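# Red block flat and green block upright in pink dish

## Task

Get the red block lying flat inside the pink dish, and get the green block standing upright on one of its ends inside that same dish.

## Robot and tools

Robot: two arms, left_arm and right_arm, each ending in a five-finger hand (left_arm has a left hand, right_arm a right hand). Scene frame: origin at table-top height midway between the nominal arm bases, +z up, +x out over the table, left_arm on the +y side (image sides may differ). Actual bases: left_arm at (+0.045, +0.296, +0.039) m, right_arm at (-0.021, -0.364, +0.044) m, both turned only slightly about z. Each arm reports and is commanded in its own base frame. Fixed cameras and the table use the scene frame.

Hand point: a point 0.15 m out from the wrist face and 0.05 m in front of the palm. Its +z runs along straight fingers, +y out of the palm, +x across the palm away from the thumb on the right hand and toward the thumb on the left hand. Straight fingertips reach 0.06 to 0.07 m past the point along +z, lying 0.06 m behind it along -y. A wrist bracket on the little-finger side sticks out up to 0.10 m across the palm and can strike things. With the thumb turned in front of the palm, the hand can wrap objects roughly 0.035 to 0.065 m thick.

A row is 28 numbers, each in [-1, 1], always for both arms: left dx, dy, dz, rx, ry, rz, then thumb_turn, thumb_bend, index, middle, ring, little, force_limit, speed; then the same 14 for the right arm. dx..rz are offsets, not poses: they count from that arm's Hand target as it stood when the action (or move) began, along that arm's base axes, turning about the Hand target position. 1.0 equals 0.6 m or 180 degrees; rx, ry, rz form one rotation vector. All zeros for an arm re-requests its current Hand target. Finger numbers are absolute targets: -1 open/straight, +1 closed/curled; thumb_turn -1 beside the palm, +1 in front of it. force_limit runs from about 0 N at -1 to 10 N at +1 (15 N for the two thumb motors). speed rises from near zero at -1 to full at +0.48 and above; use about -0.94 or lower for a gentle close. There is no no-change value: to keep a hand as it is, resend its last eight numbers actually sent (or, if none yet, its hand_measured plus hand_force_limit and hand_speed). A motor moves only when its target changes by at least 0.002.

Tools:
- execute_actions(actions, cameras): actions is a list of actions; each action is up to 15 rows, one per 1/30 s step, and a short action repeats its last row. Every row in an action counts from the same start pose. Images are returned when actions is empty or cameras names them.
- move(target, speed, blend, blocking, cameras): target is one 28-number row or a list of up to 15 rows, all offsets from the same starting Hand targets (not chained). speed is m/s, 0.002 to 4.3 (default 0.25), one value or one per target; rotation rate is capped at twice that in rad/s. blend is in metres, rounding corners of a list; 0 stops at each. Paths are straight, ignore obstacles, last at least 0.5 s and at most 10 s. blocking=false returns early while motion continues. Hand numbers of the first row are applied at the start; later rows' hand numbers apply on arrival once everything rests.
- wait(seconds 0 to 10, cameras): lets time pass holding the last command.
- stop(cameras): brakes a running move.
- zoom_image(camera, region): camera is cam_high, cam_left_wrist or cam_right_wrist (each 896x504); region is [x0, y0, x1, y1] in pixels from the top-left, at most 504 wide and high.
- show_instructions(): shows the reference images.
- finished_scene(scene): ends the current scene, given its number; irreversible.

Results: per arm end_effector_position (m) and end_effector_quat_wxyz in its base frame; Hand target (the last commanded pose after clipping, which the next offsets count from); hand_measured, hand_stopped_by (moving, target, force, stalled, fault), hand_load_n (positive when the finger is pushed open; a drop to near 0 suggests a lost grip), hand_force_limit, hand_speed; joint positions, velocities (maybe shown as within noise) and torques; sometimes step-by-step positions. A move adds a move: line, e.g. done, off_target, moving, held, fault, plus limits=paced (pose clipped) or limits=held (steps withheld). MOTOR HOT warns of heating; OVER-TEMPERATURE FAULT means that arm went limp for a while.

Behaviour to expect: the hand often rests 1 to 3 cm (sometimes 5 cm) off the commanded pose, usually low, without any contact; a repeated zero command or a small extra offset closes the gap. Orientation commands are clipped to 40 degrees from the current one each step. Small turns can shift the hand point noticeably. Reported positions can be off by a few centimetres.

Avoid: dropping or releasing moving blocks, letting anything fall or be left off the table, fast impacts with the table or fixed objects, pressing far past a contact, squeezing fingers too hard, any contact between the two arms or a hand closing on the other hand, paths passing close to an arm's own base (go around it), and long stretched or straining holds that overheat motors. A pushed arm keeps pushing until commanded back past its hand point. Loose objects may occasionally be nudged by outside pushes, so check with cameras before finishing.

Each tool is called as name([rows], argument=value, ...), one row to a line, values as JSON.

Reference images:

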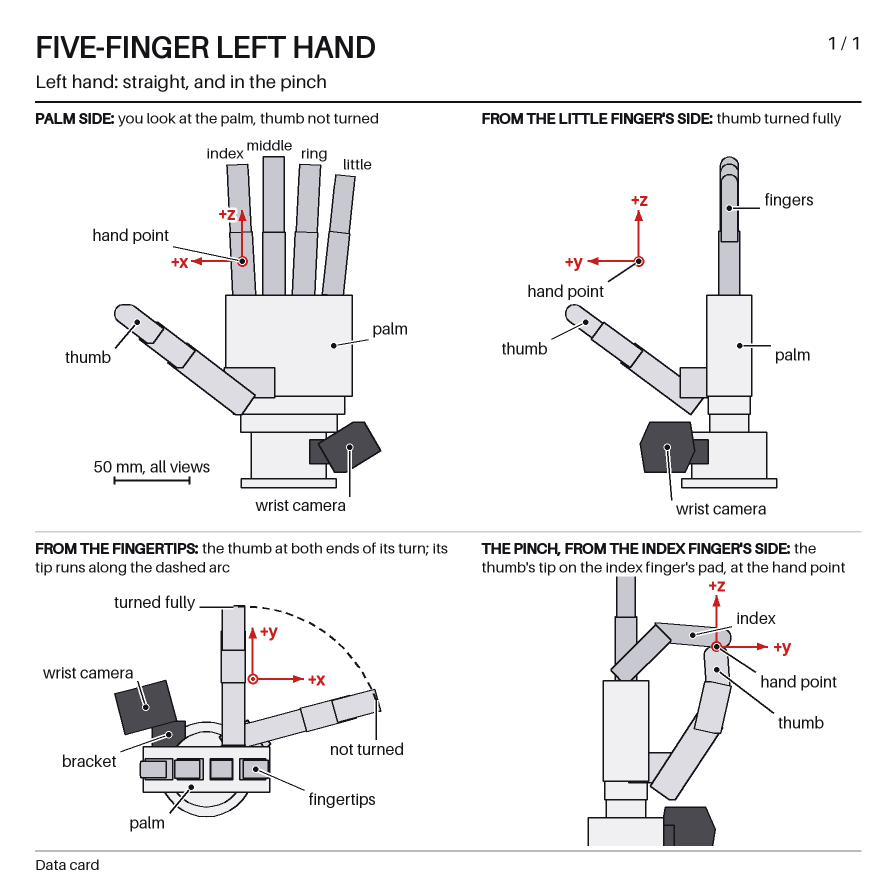

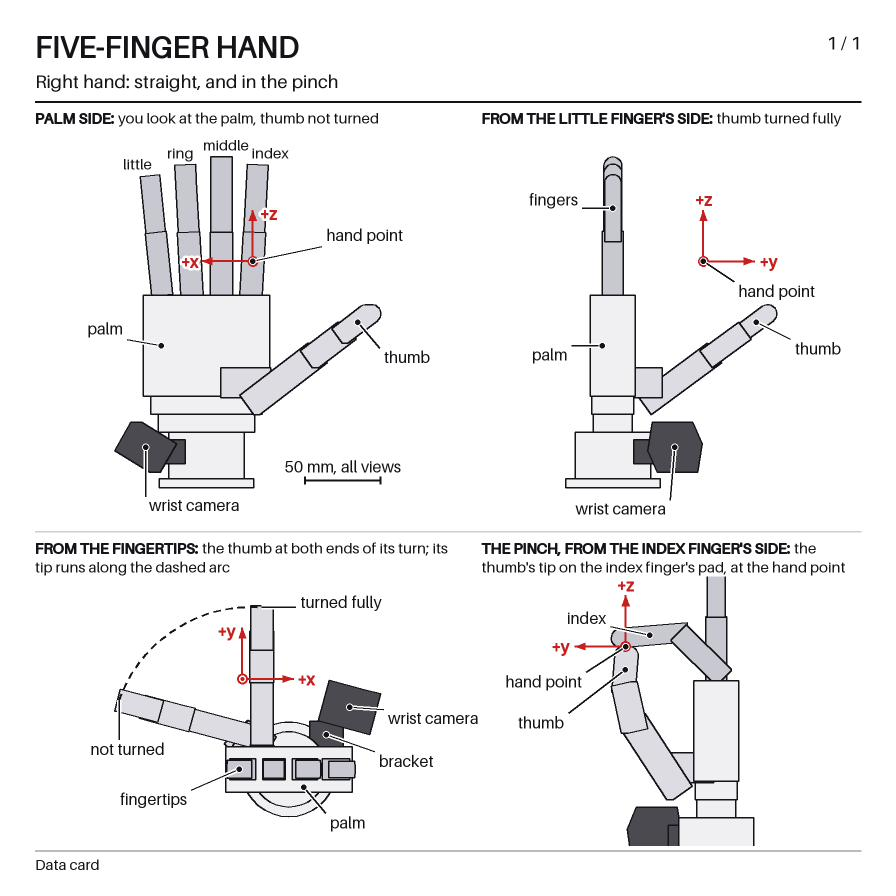

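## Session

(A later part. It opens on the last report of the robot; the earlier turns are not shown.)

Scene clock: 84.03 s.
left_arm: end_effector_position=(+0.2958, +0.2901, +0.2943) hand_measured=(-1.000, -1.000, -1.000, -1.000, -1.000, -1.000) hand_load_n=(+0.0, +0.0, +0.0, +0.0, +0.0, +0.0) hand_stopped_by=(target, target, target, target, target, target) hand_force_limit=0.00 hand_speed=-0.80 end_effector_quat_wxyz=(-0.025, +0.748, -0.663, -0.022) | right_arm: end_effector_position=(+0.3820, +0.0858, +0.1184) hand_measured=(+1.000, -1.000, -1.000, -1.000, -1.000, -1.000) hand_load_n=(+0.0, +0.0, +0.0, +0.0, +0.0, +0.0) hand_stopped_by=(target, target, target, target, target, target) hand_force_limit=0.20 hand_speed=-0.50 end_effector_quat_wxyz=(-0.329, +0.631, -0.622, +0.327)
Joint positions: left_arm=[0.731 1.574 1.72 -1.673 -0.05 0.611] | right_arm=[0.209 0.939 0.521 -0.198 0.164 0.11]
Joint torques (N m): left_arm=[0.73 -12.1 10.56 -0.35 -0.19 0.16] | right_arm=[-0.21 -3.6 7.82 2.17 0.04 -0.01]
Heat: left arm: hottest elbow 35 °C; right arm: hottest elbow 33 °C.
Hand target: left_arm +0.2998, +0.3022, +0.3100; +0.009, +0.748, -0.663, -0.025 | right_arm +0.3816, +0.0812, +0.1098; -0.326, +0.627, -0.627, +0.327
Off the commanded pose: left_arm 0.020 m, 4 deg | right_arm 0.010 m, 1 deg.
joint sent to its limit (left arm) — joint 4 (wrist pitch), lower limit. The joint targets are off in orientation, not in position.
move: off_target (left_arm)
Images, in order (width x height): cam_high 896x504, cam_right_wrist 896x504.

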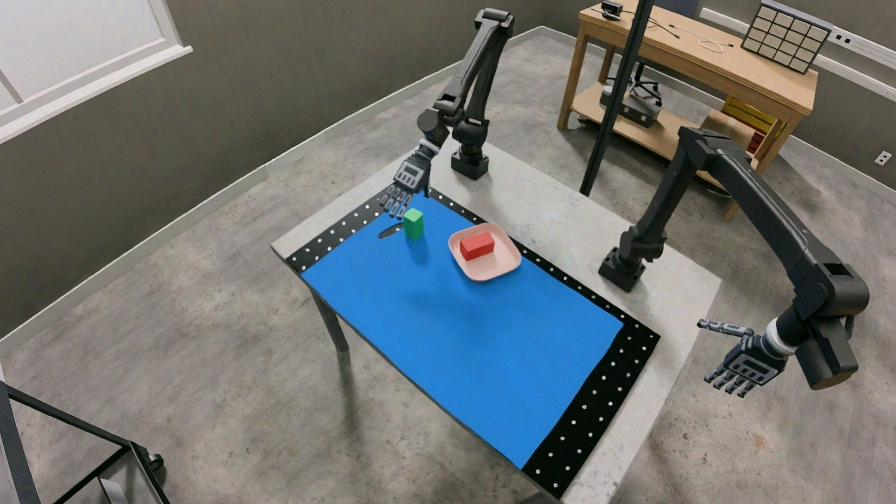

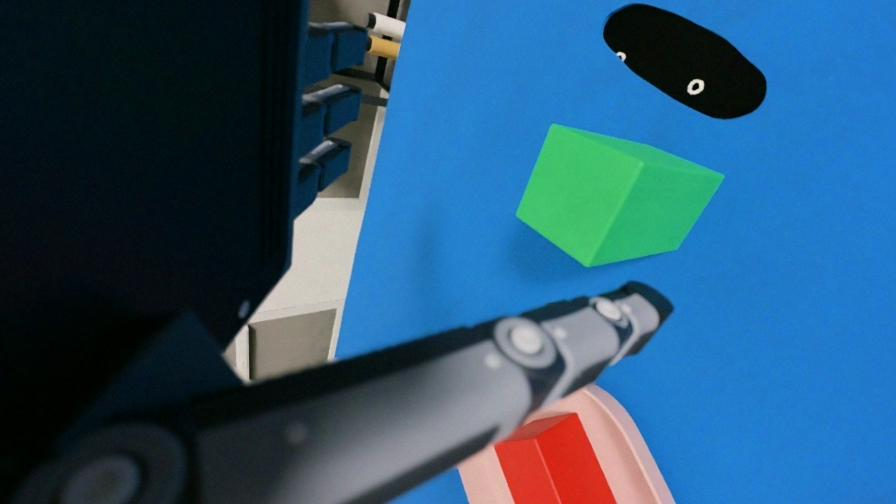

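move(target=[0,0,0,0,0,0,-1,-1,-1,-1,-1,-1,0,-0.8,0,-0.001,-0.07,0,0,0,1,-1,-1,-1,-1,-1,0.2,-0.5], speed=0.12, cameras=["cam_high","cam_right_wrist"])

zoom_image(camera="cam_high", region=[370, 160, 470, 260])

Scene clock: 86.83 s.
left_arm: end_effector_position=(+0.2958, +0.2901, +0.2943) hand_measured=(-1.000, -1.000, -1.000, -1.000, -1.000, -1.000) hand_load_n=(+0.0, +0.0, +0.0, +0.0, +0.0, +0.0) hand_stopped_by=(target, target, target, target, target, target) hand_force_limit=0.00 hand_speed=-0.80 end_effector_quat_wxyz=(-0.025, +0.748, -0.663, -0.022) | right_arm: end_effector_position=(+0.3835, +0.0855, +0.0764) hand_measured=(+1.000, -1.000, -1.000, -1.000, -1.000, -1.000) hand_load_n=(+0.5, +0.0, +0.0, +0.0, +0.5, +0.0) hand_stopped_by=(target, target, target, target, target, target) hand_force_limit=0.20 hand_speed=-0.50 end_effector_quat_wxyz=(-0.329, +0.630, -0.622, +0.327)
Joint positions: left_arm=[0.731 1.574 1.72 -1.673 -0.05 0.611] | right_arm=[0.207 1.029 0.444 -0.029 0.162 0.11]
Joint torques (N m): left_arm=[0.73 -12.16 10.56 -0.35 -0.19 0.15] | right_arm=[-0.21 -4.13 7.09 2 0.02 -0.03]
Heat: left arm: hottest elbow 35 °C; right arm: hottest elbow 33 °C.
Hand target: left_arm +0.2998, +0.3022, +0.3100; +0.009, +0.748, -0.663, -0.025 | right_arm +0.3816, +0.0806, +0.0679; -0.326, +0.627, -0.627, +0.327
Off the commanded pose: left_arm 0.020 m, 4 deg | right_arm 0.010 m, 1 deg.
joint sent to its limit (left arm) — joint 4 (wrist pitch), lower limit. The joint targets are off in orientation, not in position.
move: off_target (left_arm)
Images, in order (width x height): cam_high 896x504, cam_right_wrist 896x504.

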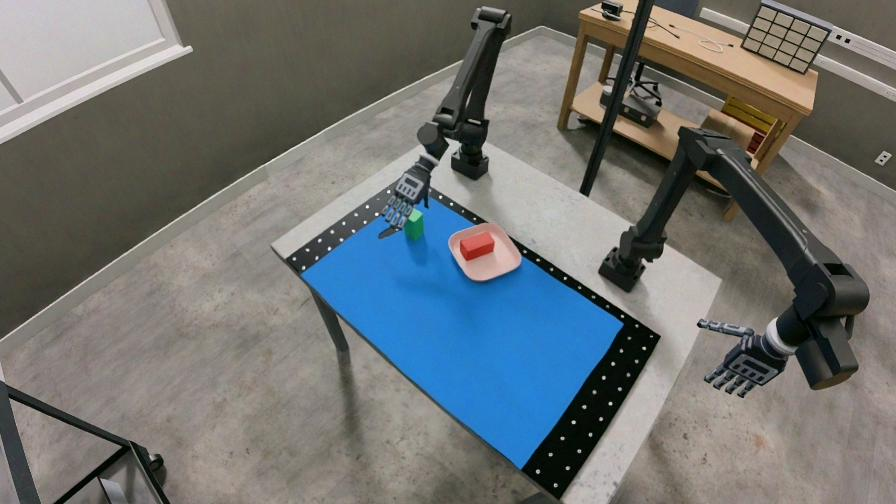

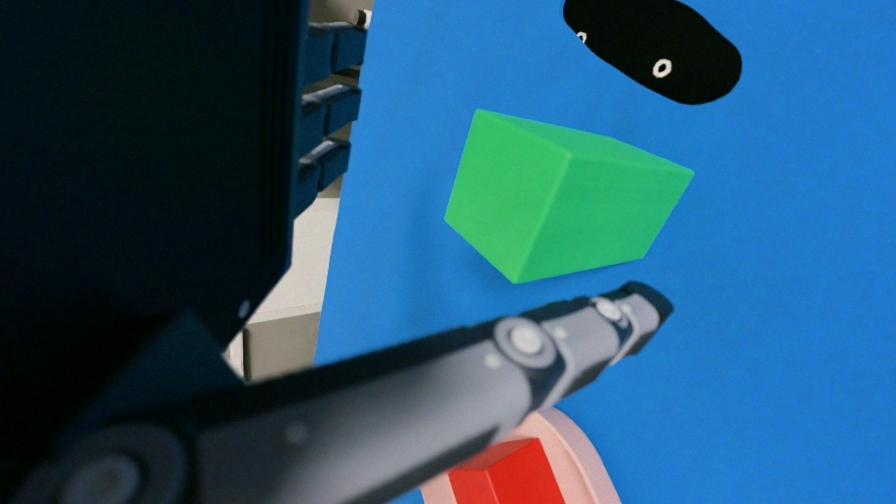

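Scaled by 5.040 from the camera's 896x504 image, which has a finer 1280x720 frame.

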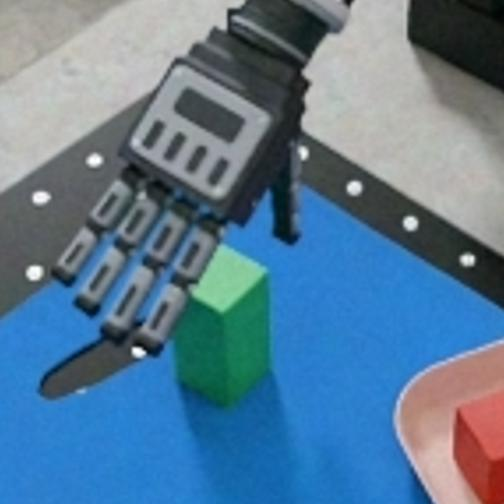

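move(target=[0,0,0,0,0,0,-1,-1,-1,-1,-1,-1,0,-0.8,-0.003,-0.001,-0.036,0,0,0,1,-1,-1,-1,-1,-1,0.2,-0.5], speed=0.08, cameras=["cam_high","cam_right_wrist"])

zoom_image(camera="cam_high", region=[370, 160, 470, 260])

Scene clock: 89.30 s.
left_arm: end_effector_position=(+0.2958, +0.2901, +0.2943) hand_measured=(-1.000, -1.000, -1.000, -1.000, -1.000, -1.000) hand_load_n=(+0.0, +0.0, +0.0, +0.0, +0.0, +0.0) hand_stopped_by=(target, target, target, target, target, target) hand_force_limit=0.00 hand_speed=-0.80 end_effector_quat_wxyz=(-0.025, +0.748, -0.663, -0.022) | right_arm: end_effector_position=(+0.3826, +0.0852, +0.0547) hand_measured=(+1.000, -1.000, -1.000, -1.000, -1.000, -1.000) hand_load_n=(+0.0, +0.0, +0.0, +0.0, +0.0, +0.0) hand_stopped_by=(target, target, target, target, target, target) hand_force_limit=0.20 hand_speed=-0.50 end_effector_quat_wxyz=(-0.330, +0.630, -0.622, +0.327)
Joint positions: left_arm=[0.731 1.574 1.72 -1.673 -0.05 0.611] | right_arm=[0.206 1.084 0.406 0.065 0.161 0.11]
Joint torques (N m): left_arm=[0.73 -12.16 10.56 -0.35 -0.19 0.15] | right_arm=[-0.21 -4.25 6.65 1.96 0.03 -0.04]
Heat: left arm: hottest elbow 35 °C; right arm: hottest elbow 33 °C.
Hand target: left_arm +0.2998, +0.3022, +0.3100; +0.009, +0.748, -0.663, -0.025 | right_arm +0.3799, +0.0801, +0.0463; -0.326, +0.627, -0.627, +0.327
Off the commanded pose: left_arm 0.020 m, 4 deg | right_arm 0.010 m, 1 deg.
joint sent to its limit (left arm) — joint 4 (wrist pitch), lower limit. The joint targets are off in orientation, not in position.
move: off_target (left_arm)
Images, in order (width x height): cam_high 896x504, cam_right_wrist 896x504.

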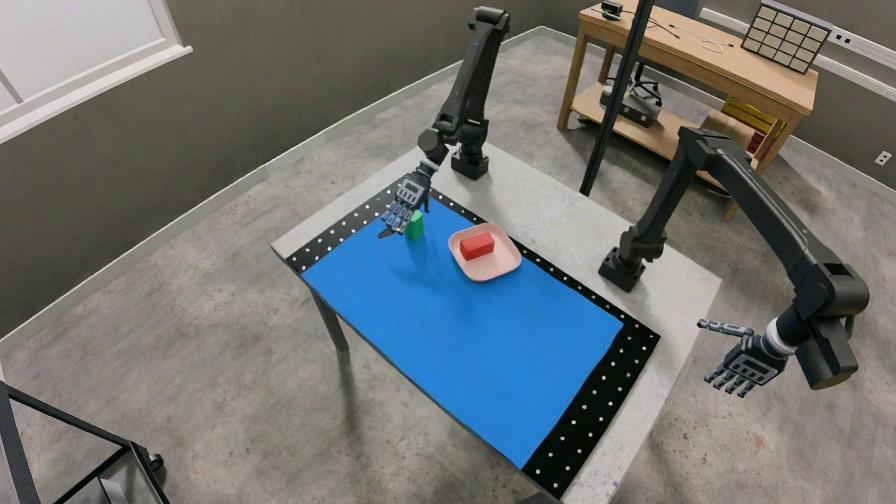

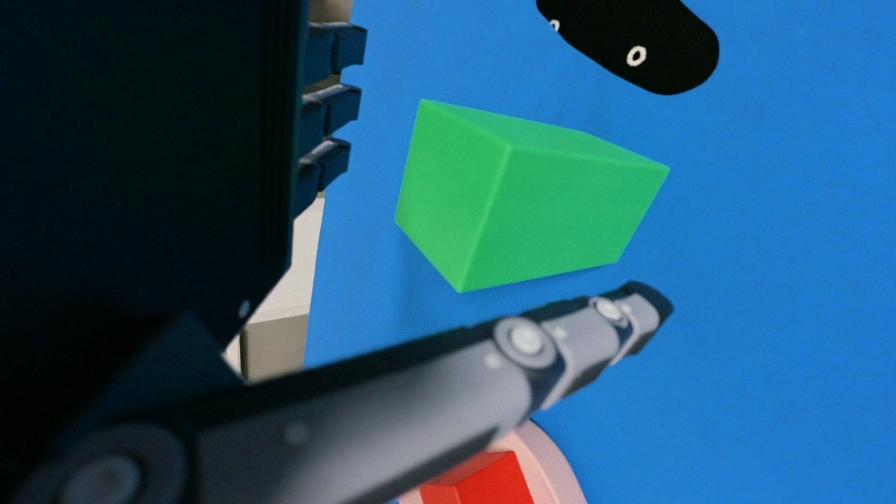

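Scaled by 5.040 from the camera's 896x504 image, which has a finer 1280x720 frame.

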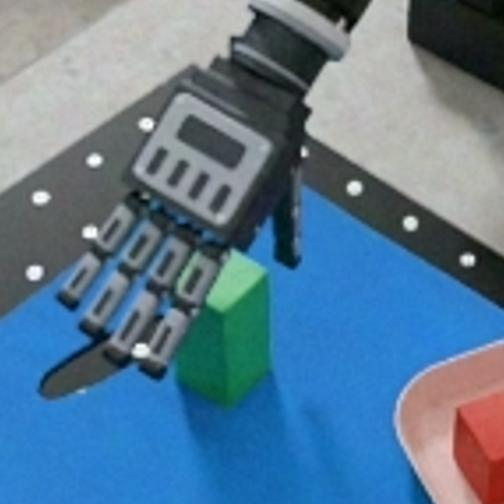

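move(target=[0,0,0,0,0,0,-1,-1,-1,-1,-1,-1,0,-0.8,0,0,0,0,0,0,1,-0.4,-0.55,-0.55,-1,-1,0,-0.6], speed=0.08)

move(target=[0,0,0,0,0,0,-1,-1,-1,-1,-1,-1,0,-0.8,0,0,0,0,0,0,1,-0.4,0,0,-1,-1,-0.2,-0.9], speed=0.08, cameras=["cam_high","cam_right_wrist"])

zoom_image(camera="cam_high", region=[370, 160, 470, 260])

Scene clock: 91.40 s.
left_arm: end_effector_position=(+0.2958, +0.2901, +0.2943) hand_measured=(-1.000, -1.000, -1.000, -1.000, -1.000, -1.000) hand_load_n=(+0.0, +0.0, -0.5, -0.5, +0.0, +0.0) hand_stopped_by=(target, target, target, target, target, target) hand_force_limit=0.00 hand_speed=-0.80 end_effector_quat_wxyz=(-0.025, +0.748, -0.663, -0.022) | right_arm: end_effector_position=(+0.3826, +0.0852, +0.0548) hand_measured=(+1.000, -0.400, -0.550, -0.550, -1.000, -1.000) hand_load_n=(+0.0, +0.0, +0.0, +0.0, +0.0, +0.0) hand_stopped_by=(target, target, target, target, target, target) hand_force_limit=0.00 hand_speed=-0.60 end_effector_quat_wxyz=(-0.330, +0.630, -0.622, +0.327)
Joint positions: left_arm=[0.731 1.574 1.72 -1.673 -0.05 0.611] | right_arm=[0.206 1.084 0.406 0.065 0.161 0.11]
Joint torques (N m): left_arm=[0.73 -12.16 10.56 -0.35 -0.19 0.16] | right_arm=[-0.09 -4.37 6.65 2.04 0.03 -0.03]
Heat: left arm: hottest elbow 35 °C; right arm: hottest elbow 33 °C.
Hand target: left_arm +0.2998, +0.3022, +0.3100; +0.009, +0.748, -0.663, -0.025 | right_arm +0.3798, +0.0800, +0.0463; -0.326, +0.627, -0.627, +0.327
Off the commanded pose: left_arm 0.020 m, 4 deg | right_arm 0.010 m, 1 deg.
joint sent to its limit (left arm) — joint 4 (wrist pitch), lower limit. The joint targets are off in orientation, not in position.
move: off_target (left_arm)

Scene clock: 92.90 s.
left_arm: end_effector_position=(+0.2958, +0.2901, +0.2943) hand_measured=(-1.000, -1.000, -1.000, -1.000, -1.000, -1.000) hand_load_n=(+0.0, +0.0, +0.0, +0.0, +0.0, +0.0) hand_stopped_by=(target, target, target, target, target, target) hand_force_limit=0.00 hand_speed=-0.80 end_effector_quat_wxyz=(-0.025, +0.748, -0.663, -0.022) | right_arm: end_effector_position=(+0.3826, +0.0852, +0.0548) hand_measured=(+1.000, -0.402, -0.208, -0.226, -1.000, -1.000) hand_load_n=(-1.0, +7.0, +6.0, +2.5, +0.0, +0.0) hand_stopped_by=(target, target, force, force, target, target) hand_force_limit=-0.20 hand_speed=-0.90 end_effector_quat_wxyz=(-0.330, +0.630, -0.622, +0.327)
Joint positions: left_arm=[0.731 1.574 1.72 -1.673 -0.05 0.611] | right_arm=[0.206 1.084 0.406 0.065 0.161 0.11]
Joint torques (N m): left_arm=[0.73 -12.1 10.56 -0.36 -0.19 0.16] | right_arm=[-0.38 -4.25 6.65 2.02 0.03 -0.02]
Heat: left arm: hottest elbow 35 °C; right arm: hottest elbow 33 °C.
Hand target: left_arm +0.2998, +0.3022, +0.3100; +0.009, +0.748, -0.663, -0.025 | right_arm +0.3798, +0.0800, +0.0463; -0.326, +0.627, -0.627, +0.327
Off the commanded pose: left_arm 0.020 m, 4 deg | right_arm 0.010 m, 1 deg.
joint sent to its limit (left arm) — joint 4 (wrist pitch), lower limit. The joint targets are off in orientation, not in position.
move: off_target (left_arm)
Images, in order (width x height): cam_high 896x504, cam_right_wrist 896x504.

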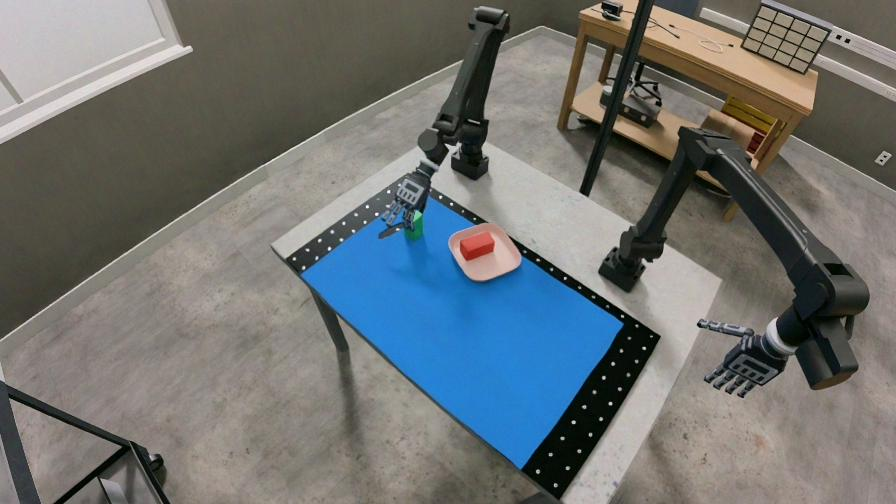

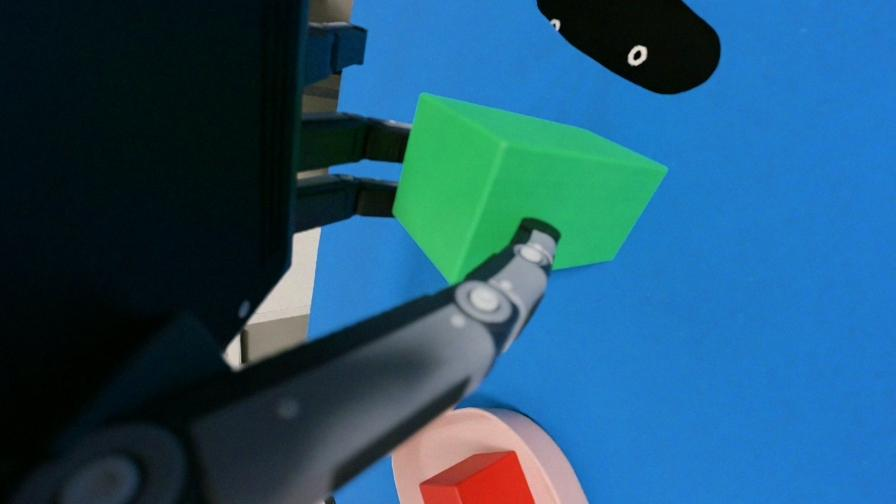

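Scaled by 5.040 from the camera's 896x504 image, which has a finer 1280x720 frame.

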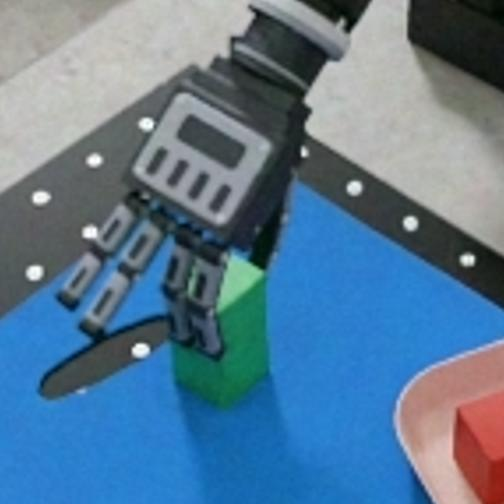

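move(target=[0,0,0,0,0,0,-1,-1,-1,-1,-1,-1,0,-0.8,0,0,0,0,0,0,1,-0.3,0.1,0.1,-1,-1,0.1,-0.92], speed=0.08)

move(target=[0,0,0,0,0,0,-1,-1,-1,-1,-1,-1,0,-0.8,0,0,0.03,0,0,0,1,-0.3,0.1,0.1,-1,-1,0.1,-0.92], speed=0.08, cameras=["cam_high","cam_right_wrist"])

zoom_image(camera="cam_high", region=[370, 160, 470, 260])

Scene clock: 93.97 s.
left_arm: end_effector_position=(+0.2958, +0.2901, +0.2943) hand_measured=(-1.000, -1.000, -1.000, -1.000, -1.000, -1.000) hand_load_n=(-0.5, +0.0, +0.0, +0.0, +0.0, +0.0) hand_stopped_by=(target, target, target, target, target, target) hand_force_limit=0.00 hand_speed=-0.80 end_effector_quat_wxyz=(-0.025, +0.748, -0.663, -0.022) | right_arm: end_effector_position=(+0.3826, +0.0852, +0.0548) hand_measured=(+1.000, -0.402, -0.208, -0.214, -1.000, -1.000) hand_load_n=(+0.5, +8.5, +4.5, +8.0, +0.0, +0.0) hand_stopped_by=(target, force, force, force, target, target) hand_force_limit=0.10 hand_speed=-0.92 end_effector_quat_wxyz=(-0.330, +0.630, -0.622, +0.327)
Joint positions: left_arm=[0.731 1.574 1.72 -1.673 -0.05 0.611] | right_arm=[0.206 1.084 0.406 0.065 0.161 0.11]
Joint torques (N m): left_arm=[0.73 -12.1 10.56 -0.35 -0.19 0.15] | right_arm=[-0.32 -4.01 6.64 2.09 0.04 -0.02]
Heat: left arm: hottest elbow 35 °C; right arm: hottest elbow 33 °C.
Hand target: left_arm +0.2998, +0.3022, +0.3100; +0.009, +0.748, -0.663, -0.025 | right_arm +0.3798, +0.0800, +0.0463; -0.326, +0.627, -0.627, +0.327
Off the commanded pose: left_arm 0.020 m, 4 deg | right_arm 0.010 m, 1 deg.
joint sent to its limit (left arm) — joint 4 (wrist pitch), lower limit. The joint targets are off in orientation, not in position.
move: off_target (left_arm)

Scene clock: 94.97 s.
left_arm: end_effector_position=(+0.2958, +0.2901, +0.2943) hand_measured=(-1.000, -1.000, -1.000, -1.000, -1.000, -1.000) hand_load_n=(+0.0, +0.0, +0.0, +0.0, +0.0, +0.0) hand_stopped_by=(target, target, target, target, target, target) hand_force_limit=0.00 hand_speed=-0.80 end_effector_quat_wxyz=(-0.025, +0.748, -0.663, -0.022) | right_arm: end_effector_position=(+0.3755, +0.0837, +0.0568) hand_measured=(+1.000, -0.402, -0.208, -0.214, -1.000, -1.000) hand_load_n=(+0.5, +8.5, +4.5, +7.5, +0.0, +0.0) hand_stopped_by=(target, force, force, force, target, target) hand_force_limit=0.10 hand_speed=-0.92 end_effector_quat_wxyz=(-0.324, +0.633, -0.625, +0.323)
Joint positions: left_arm=[0.731 1.574 1.72 -1.673 -0.05 0.611] | right_arm=[0.206 1.055 0.406 0.019 0.161 0.11]
Joint torques (N m): left_arm=[0.73 -12.16 10.56 -0.35 -0.18 0.15] | right_arm=[-0.26 -5.66 9.05 1.16 0.02 -0.04]
Heat: left arm: hottest elbow 35 °C; right arm: hottest elbow 34 °C.
Hand target: left_arm +0.2998, +0.3022, +0.3100; +0.009, +0.748, -0.663, -0.025 | right_arm +0.3799, +0.0800, +0.0643; -0.326, +0.627, -0.627, +0.327
Off the commanded pose: left_arm 0.020 m, 4 deg | right_arm 0.009 m, 1 deg.
joint sent to its limit (left arm) — joint 4 (wrist pitch), lower limit. The joint targets are off in orientation, not in position.
move: off_target (left_arm)
Images, in order (width x height): cam_high 896x504, cam_right_wrist 896x504.

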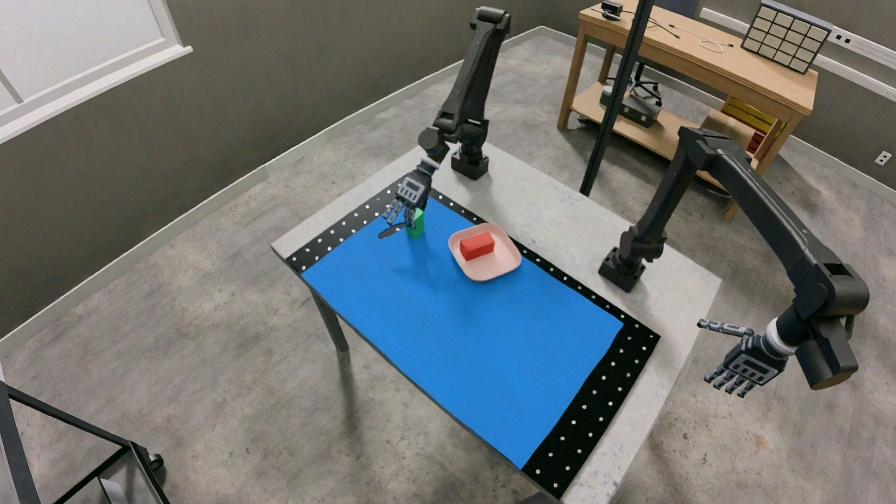

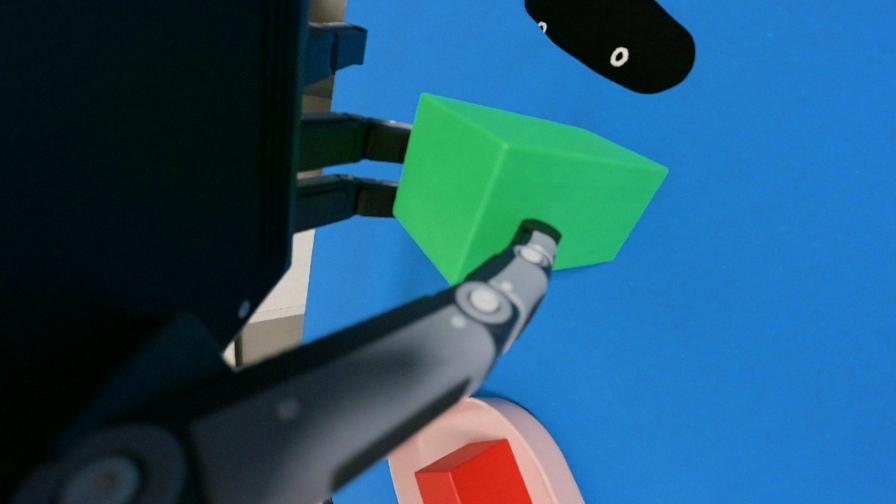

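Scaled by 5.040 from the camera's 896x504 image, which has a finer 1280x720 frame.

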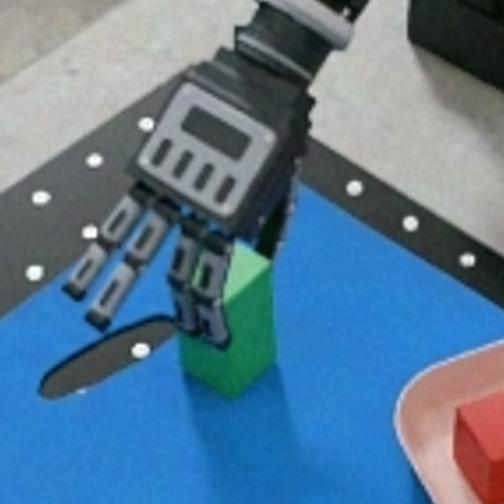

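move([
  [0,0,0,0,0,0,-1,-1,-1,-1,-1,-1,0,-0.8,0,0,0.16,0,0,0,1,-0.3,0.1,0.1,-1,-1,0.1,-0.92],
  [0,0,0,0,0,0,-1,-1,-1,-1,-1,-1,0,-0.8,-0.0898,0.4067,0.2678,0,0,0.3611,1,-0.3,0.1,0.1,-1,-1,0.1,-0.92],
  [0,0,0,0,0,0,-1,-1,-1,-1,-1,-1,0,-0.8,-0.0898,0.4067,0.16,0,0,0.3611,1,-0.3,0.1,0.1,-1,-1,0.1,-0.92],
], speed=[0.15,0.3,0.15], blend=[0.04,0.03,0], cameras=["all"])

zoom_image(camera="cam_high", region=[430, 180, 540, 290])

Scene clock: 100.27 s.
left_arm: end_effector_position=(+0.2958, +0.2901, +0.2943) hand_measured=(-1.000, -1.000, -1.000, -1.000, -1.000, -1.000) hand_load_n=(+0.0, +0.0, +0.0, +0.0, +0.0, +0.0) hand_stopped_by=(target, target, target, target, target, target) hand_force_limit=0.00 hand_speed=-0.80 end_effector_quat_wxyz=(-0.025, +0.748, -0.663, -0.022) | right_arm: end_effector_position=(+0.3289, +0.3198, +0.1674) hand_measured=(+1.000, -0.402, -0.208, -0.214, -1.000, -1.000) hand_load_n=(+0.0, +8.5, +4.5, +7.5, +0.0, +0.0) hand_stopped_by=(target, force, force, force, target, target) hand_force_limit=0.10 hand_speed=-0.92 end_effector_quat_wxyz=(-0.449, +0.864, -0.203, +0.101)
Joint positions: left_arm=[0.731 1.574 1.72 -1.673 -0.05 0.611] | right_arm=[0.572 1.19 0.838 -0.338 -0.439 -0.329]
Joint torques (N m): left_arm=[0.73 -12.1 10.56 -0.36 -0.19 0.15] | right_arm=[1.44 -7.94 8.16 2.1 -0.28 -0.15]
Heat: left arm: hottest elbow 36 °C; right arm: hottest elbow 35 °C.
Hand target: left_arm +0.2998, +0.3022, +0.3100; +0.009, +0.748, -0.663, -0.025 | right_arm +0.3259, +0.3240, +0.1604; -0.451, +0.866, -0.192, +0.100
Off the commanded pose: left_arm 0.020 m, 4 deg | right_arm 0.009 m, 1 deg.
joint sent to its limit (left arm) — joint 4 (wrist pitch), lower limit. The joint targets are off in orientation, not in position.
move: off_target (left_arm)

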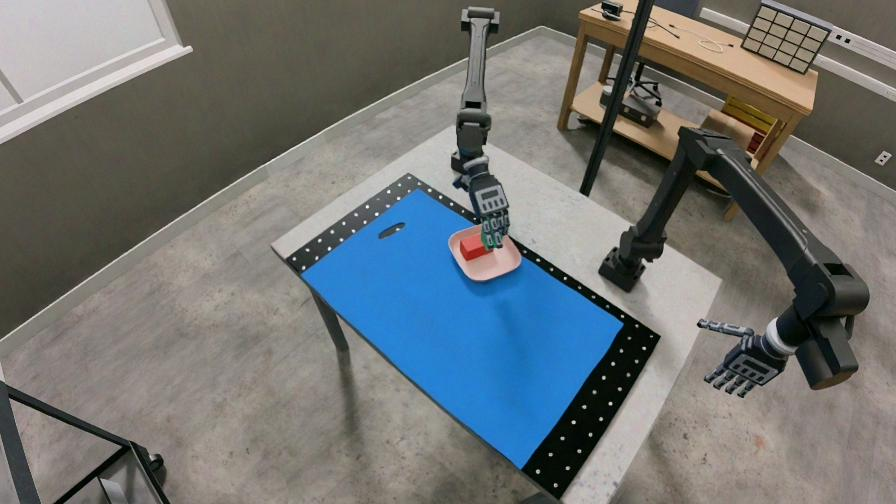

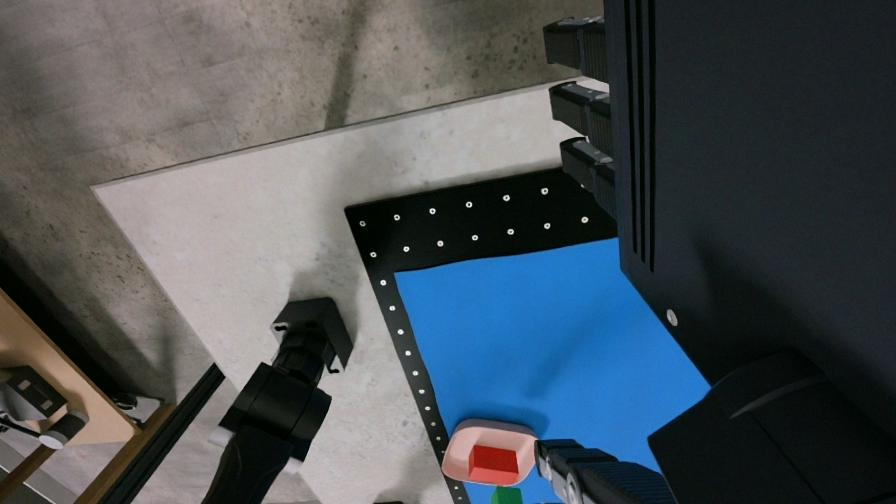

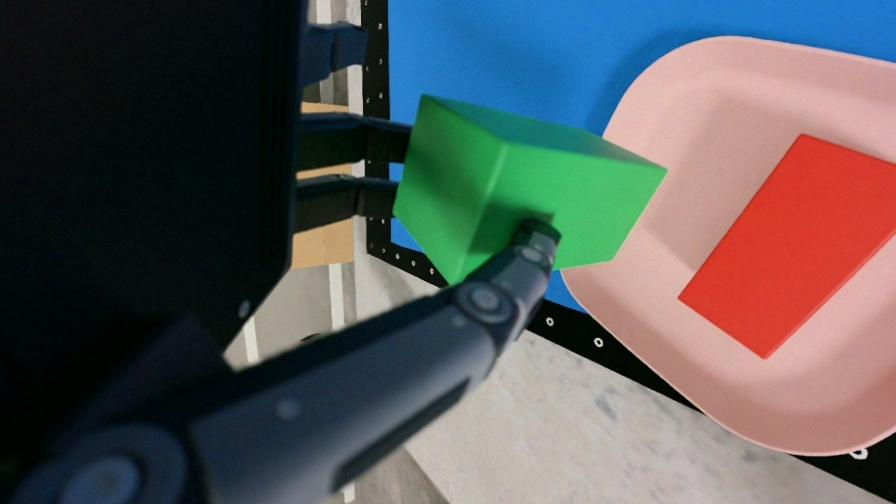

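Scaled by 4.582 from the camera's 896x504 image, which has a finer 1280x720 frame.

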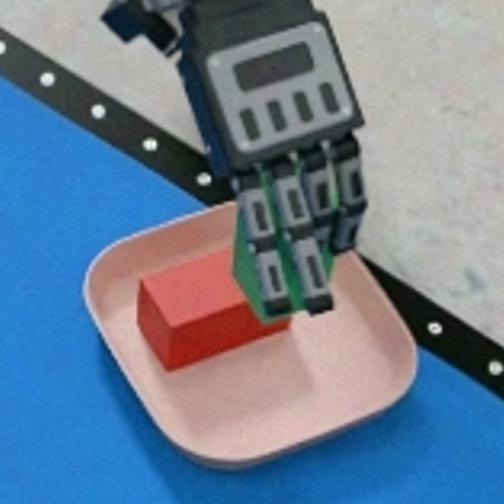

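move([
  [0,0,0,0,0,0,-1,-1,-1,-1,-1,-1,0,-0.8,-0.0102,0.0088,-0.03,0,0,0,1,-0.3,0.1,0.1,-1,-1,0.1,-0.92],
  [0,0,0,0,0,0,-1,-1,-1,-1,-1,-1,0,-0.8,-0.0102,0.0088,-0.12,0,0,0,1,-0.3,0.1,0.1,-1,-1,0.1,-0.92],
], speed=[0.1,0.1], blend=[0.01,0], cameras=["all"])

zoom_image(camera="cam_high", region=[430, 180, 540, 290])

zoom_image(camera="cam_left_wrist", region=[420, 400, 600, 504])

Scene clock: 103.43 s.
left_arm: end_effector_position=(+0.2958, +0.2901, +0.2943) hand_measured=(-1.000, -1.000, -1.000, -1.000, -1.000, -1.000) hand_load_n=(+0.0, +0.0, +0.0, +0.0, +0.0, +0.0) hand_stopped_by=(target, target, target, target, target, target) hand_force_limit=0.00 hand_speed=-0.80 end_effector_quat_wxyz=(-0.025, +0.748, -0.663, -0.022) | right_arm: end_effector_position=(+0.3241, +0.3254, +0.0939) hand_measured=(+1.000, -0.402, -0.208, -0.214, -1.000, -1.000) hand_load_n=(+0.0, +8.5, +4.5, +7.5, +0.0, +0.0) hand_stopped_by=(target, force, force, force, target, target) hand_force_limit=0.10 hand_speed=-0.92 end_effector_quat_wxyz=(-0.449, +0.866, -0.196, +0.102)
Joint positions: left_arm=[0.731 1.574 1.72 -1.673 -0.05 0.611] | right_arm=[0.593 1.294 0.708 -0.099 -0.427 -0.329]
Joint torques (N m): left_arm=[0.73 -12.1 10.56 -0.35 -0.19 0.15] | right_arm=[1.79 -8.53 7.36 2.02 -0.11 -0.02]
Heat: left arm: hottest elbow 36 °C; right arm: hottest elbow 35 °C.
Hand target: left_arm +0.2998, +0.3022, +0.3100; +0.009, +0.748, -0.663, -0.025 | right_arm +0.3198, +0.3294, +0.0884; -0.451, +0.866, -0.192, +0.100
Off the commanded pose: left_arm 0.020 m, 4 deg | right_arm 0.008 m, 1 deg.
joint sent to its limit (left arm) — joint 4 (wrist pitch), lower limit. The joint targets are off in orientation, not in position.
move: off_target (left_arm); blend cut to 0.0099 m at target 1

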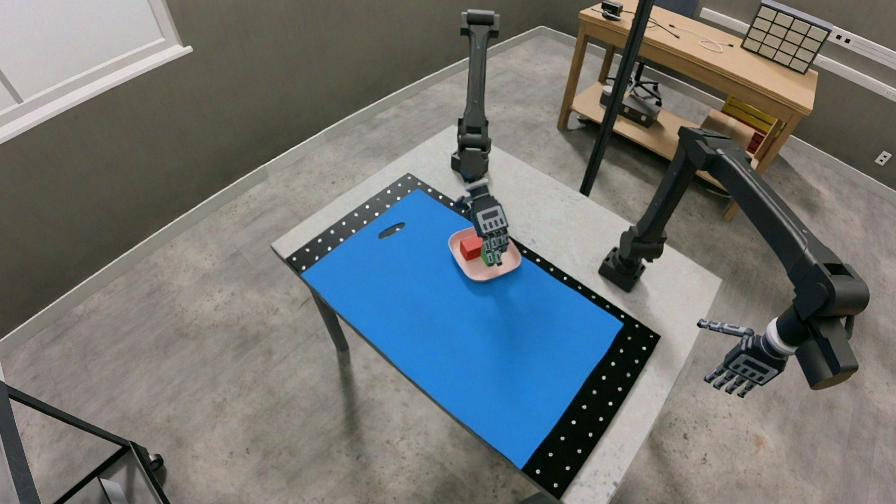

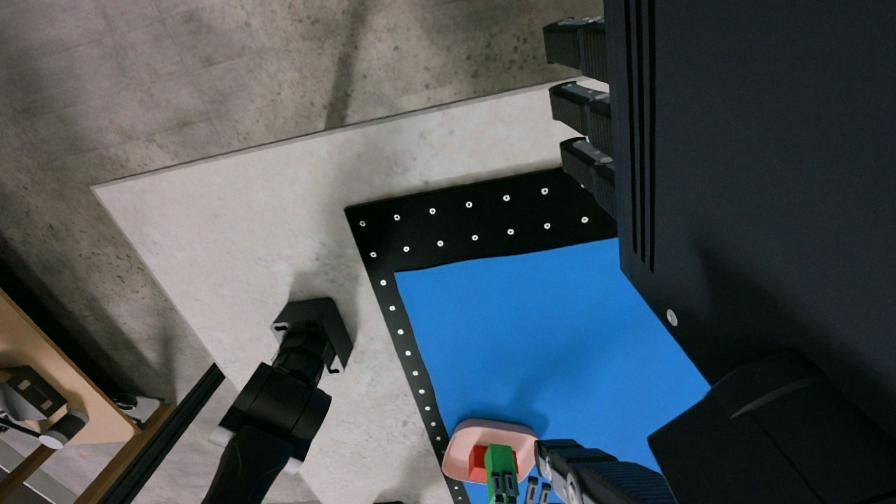

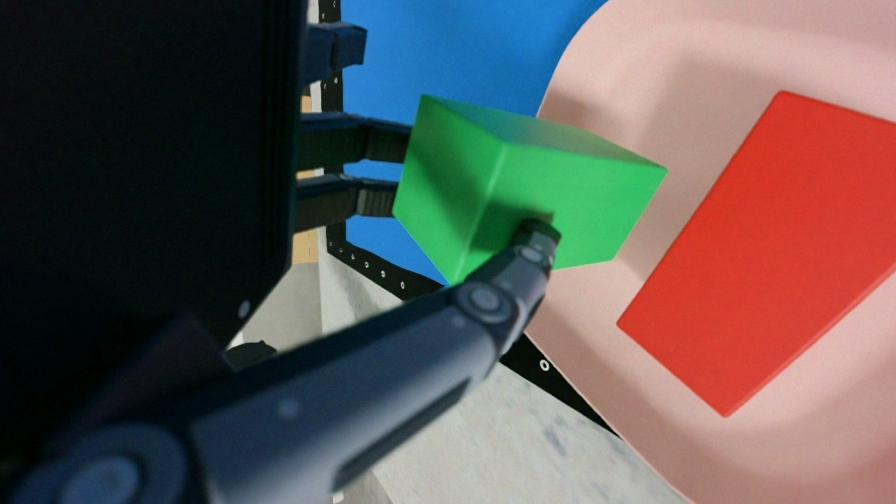

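Scaled by 4.582 from the camera's 896x504 image, which has a finer 1280x720 frame.

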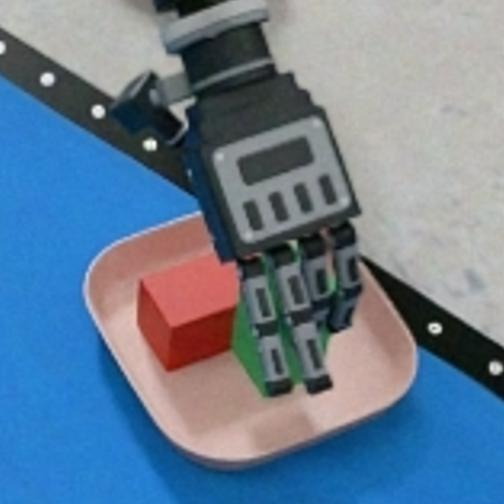

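Scaled by 2.800 from the camera's 896x504 image, which has a finer 1280x720 frame.

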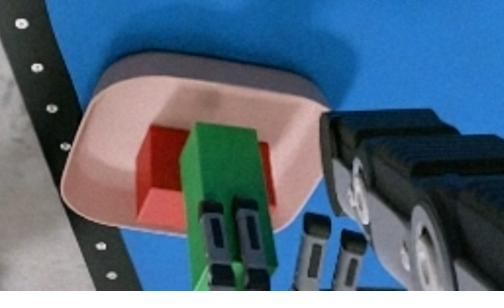

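move(target=[0,0,0,0,0,0,-1,-1,-1,-1,-1,-1,0,-0.8,0,0.006,-0.043,0,0,0,1,-0.3,0.1,0.1,-1,-1,0.1,-0.92], speed=0.06)

move(target=[0,0,0,0,0,0,-1,-1,-1,-1,-1,-1,0,-0.8,0,0,-0.012,0,0,0,1,-0.3,0.1,0.1,-1,-1,0.1,-0.92], speed=0.05, cameras=["cam_high"])

zoom_image(camera="cam_high", region=[430, 180, 540, 290])

Scene clock: 105.67 s.
left_arm: end_effector_position=(+0.2958, +0.2901, +0.2943) hand_measured=(-1.000, -1.000, -1.000, -1.000, -1.000, -1.000) hand_load_n=(+0.0, +0.0, +0.0, +0.0, -0.5, +0.0) hand_stopped_by=(target, target, target, target, target, target) hand_force_limit=0.00 hand_speed=-0.80 end_effector_quat_wxyz=(-0.025, +0.748, -0.663, -0.022) | right_arm: end_effector_position=(+0.3249, +0.3289, +0.0680) hand_measured=(+1.000, -0.402, -0.208, -0.214, -1.000, -1.000) hand_load_n=(+0.5, +8.5, +4.5, +7.5, +0.0, +0.0) hand_stopped_by=(target, force, force, force, target, target) hand_force_limit=0.10 hand_speed=-0.92 end_effector_quat_wxyz=(-0.449, +0.866, -0.193, +0.104)
Joint positions: left_arm=[0.731 1.574 1.72 -1.673 -0.05 0.611] | right_arm=[0.6 1.353 0.677 -0.007 -0.421 -0.329]
Joint torques (N m): left_arm=[0.73 -12.16 10.55 -0.35 -0.19 0.16] | right_arm=[1.85 -9.05 6.84 2.24 -0.1 0.06]
Heat: left arm: hottest elbow 36 °C; right arm: hottest elbow 35 °C.
Hand target: left_arm +0.2998, +0.3022, +0.3100; +0.009, +0.748, -0.663, -0.025 | right_arm +0.3197, +0.3329, +0.0625; -0.450, +0.866, -0.192, +0.100
Off the commanded pose: left_arm 0.020 m, 4 deg | right_arm 0.008 m, 0 deg.
joint sent to its limit (left arm) — joint 4 (wrist pitch), lower limit. The joint targets are off in orientation, not in position.
move: off_target (left_arm)

Scene clock: 106.57 s.
left_arm: end_effector_position=(+0.2958, +0.2901, +0.2943) hand_measured=(-1.000, -1.000, -1.000, -1.000, -1.000, -1.000) hand_load_n=(+0.0, +0.0, +0.0, +0.0, +0.0, +0.0) hand_stopped_by=(target, target, target, target, target, target) hand_force_limit=0.00 hand_speed=-0.80 end_effector_quat_wxyz=(-0.025, +0.748, -0.663, -0.022) | right_arm: end_effector_position=(+0.3256, +0.3294, +0.0627) hand_measured=(+1.000, -0.402, -0.208, -0.214, -1.000, -1.000) hand_load_n=(+0.5, +8.5, +4.5, +7.5, -0.5, +0.0) hand_stopped_by=(target, force, force, force, target, target) hand_force_limit=0.10 hand_speed=-0.92 end_effector_quat_wxyz=(-0.450, +0.866, -0.193, +0.105)
Joint positions: left_arm=[0.731 1.574 1.72 -1.673 -0.05 0.611] | right_arm=[0.6 1.366 0.669 0.018 -0.421 -0.329]
Joint torques (N m): left_arm=[0.73 -12.1 10.56 -0.36 -0.19 0.16] | right_arm=[1.73 -8.88 6.64 2.09 -0.09 0.06]
Heat: left arm: hottest elbow 36 °C; right arm: hottest elbow 35 °C.
Hand target: left_arm +0.2998, +0.3022, +0.3100; +0.009, +0.748, -0.663, -0.025 | right_arm +0.3199, +0.3329, +0.0554; -0.451, +0.866, -0.192, +0.100
Off the commanded pose: left_arm 0.020 m, 4 deg | right_arm 0.010 m, 1 deg.
joint sent to its limit (left arm) — joint 4 (wrist pitch), lower limit. The joint targets are off in orientation, not in position.
move: off_target (left_arm)
Images, in order (width x height): cam_high 896x504.

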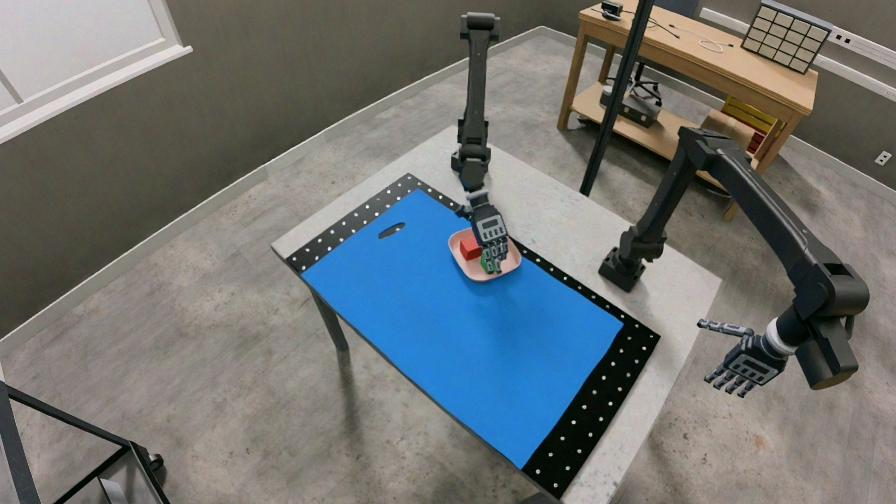

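Scaled by 4.582 from the camera's 896x504 image, which has a finer 1280x720 frame.

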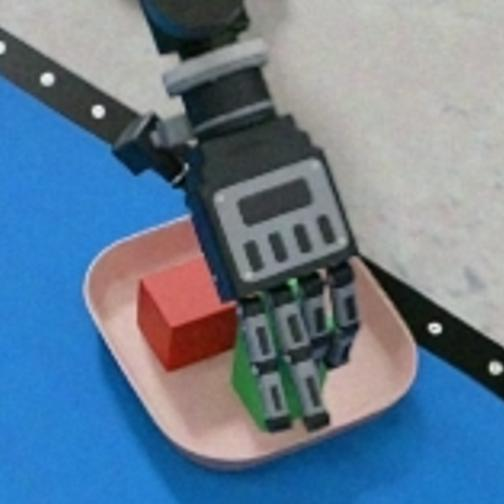

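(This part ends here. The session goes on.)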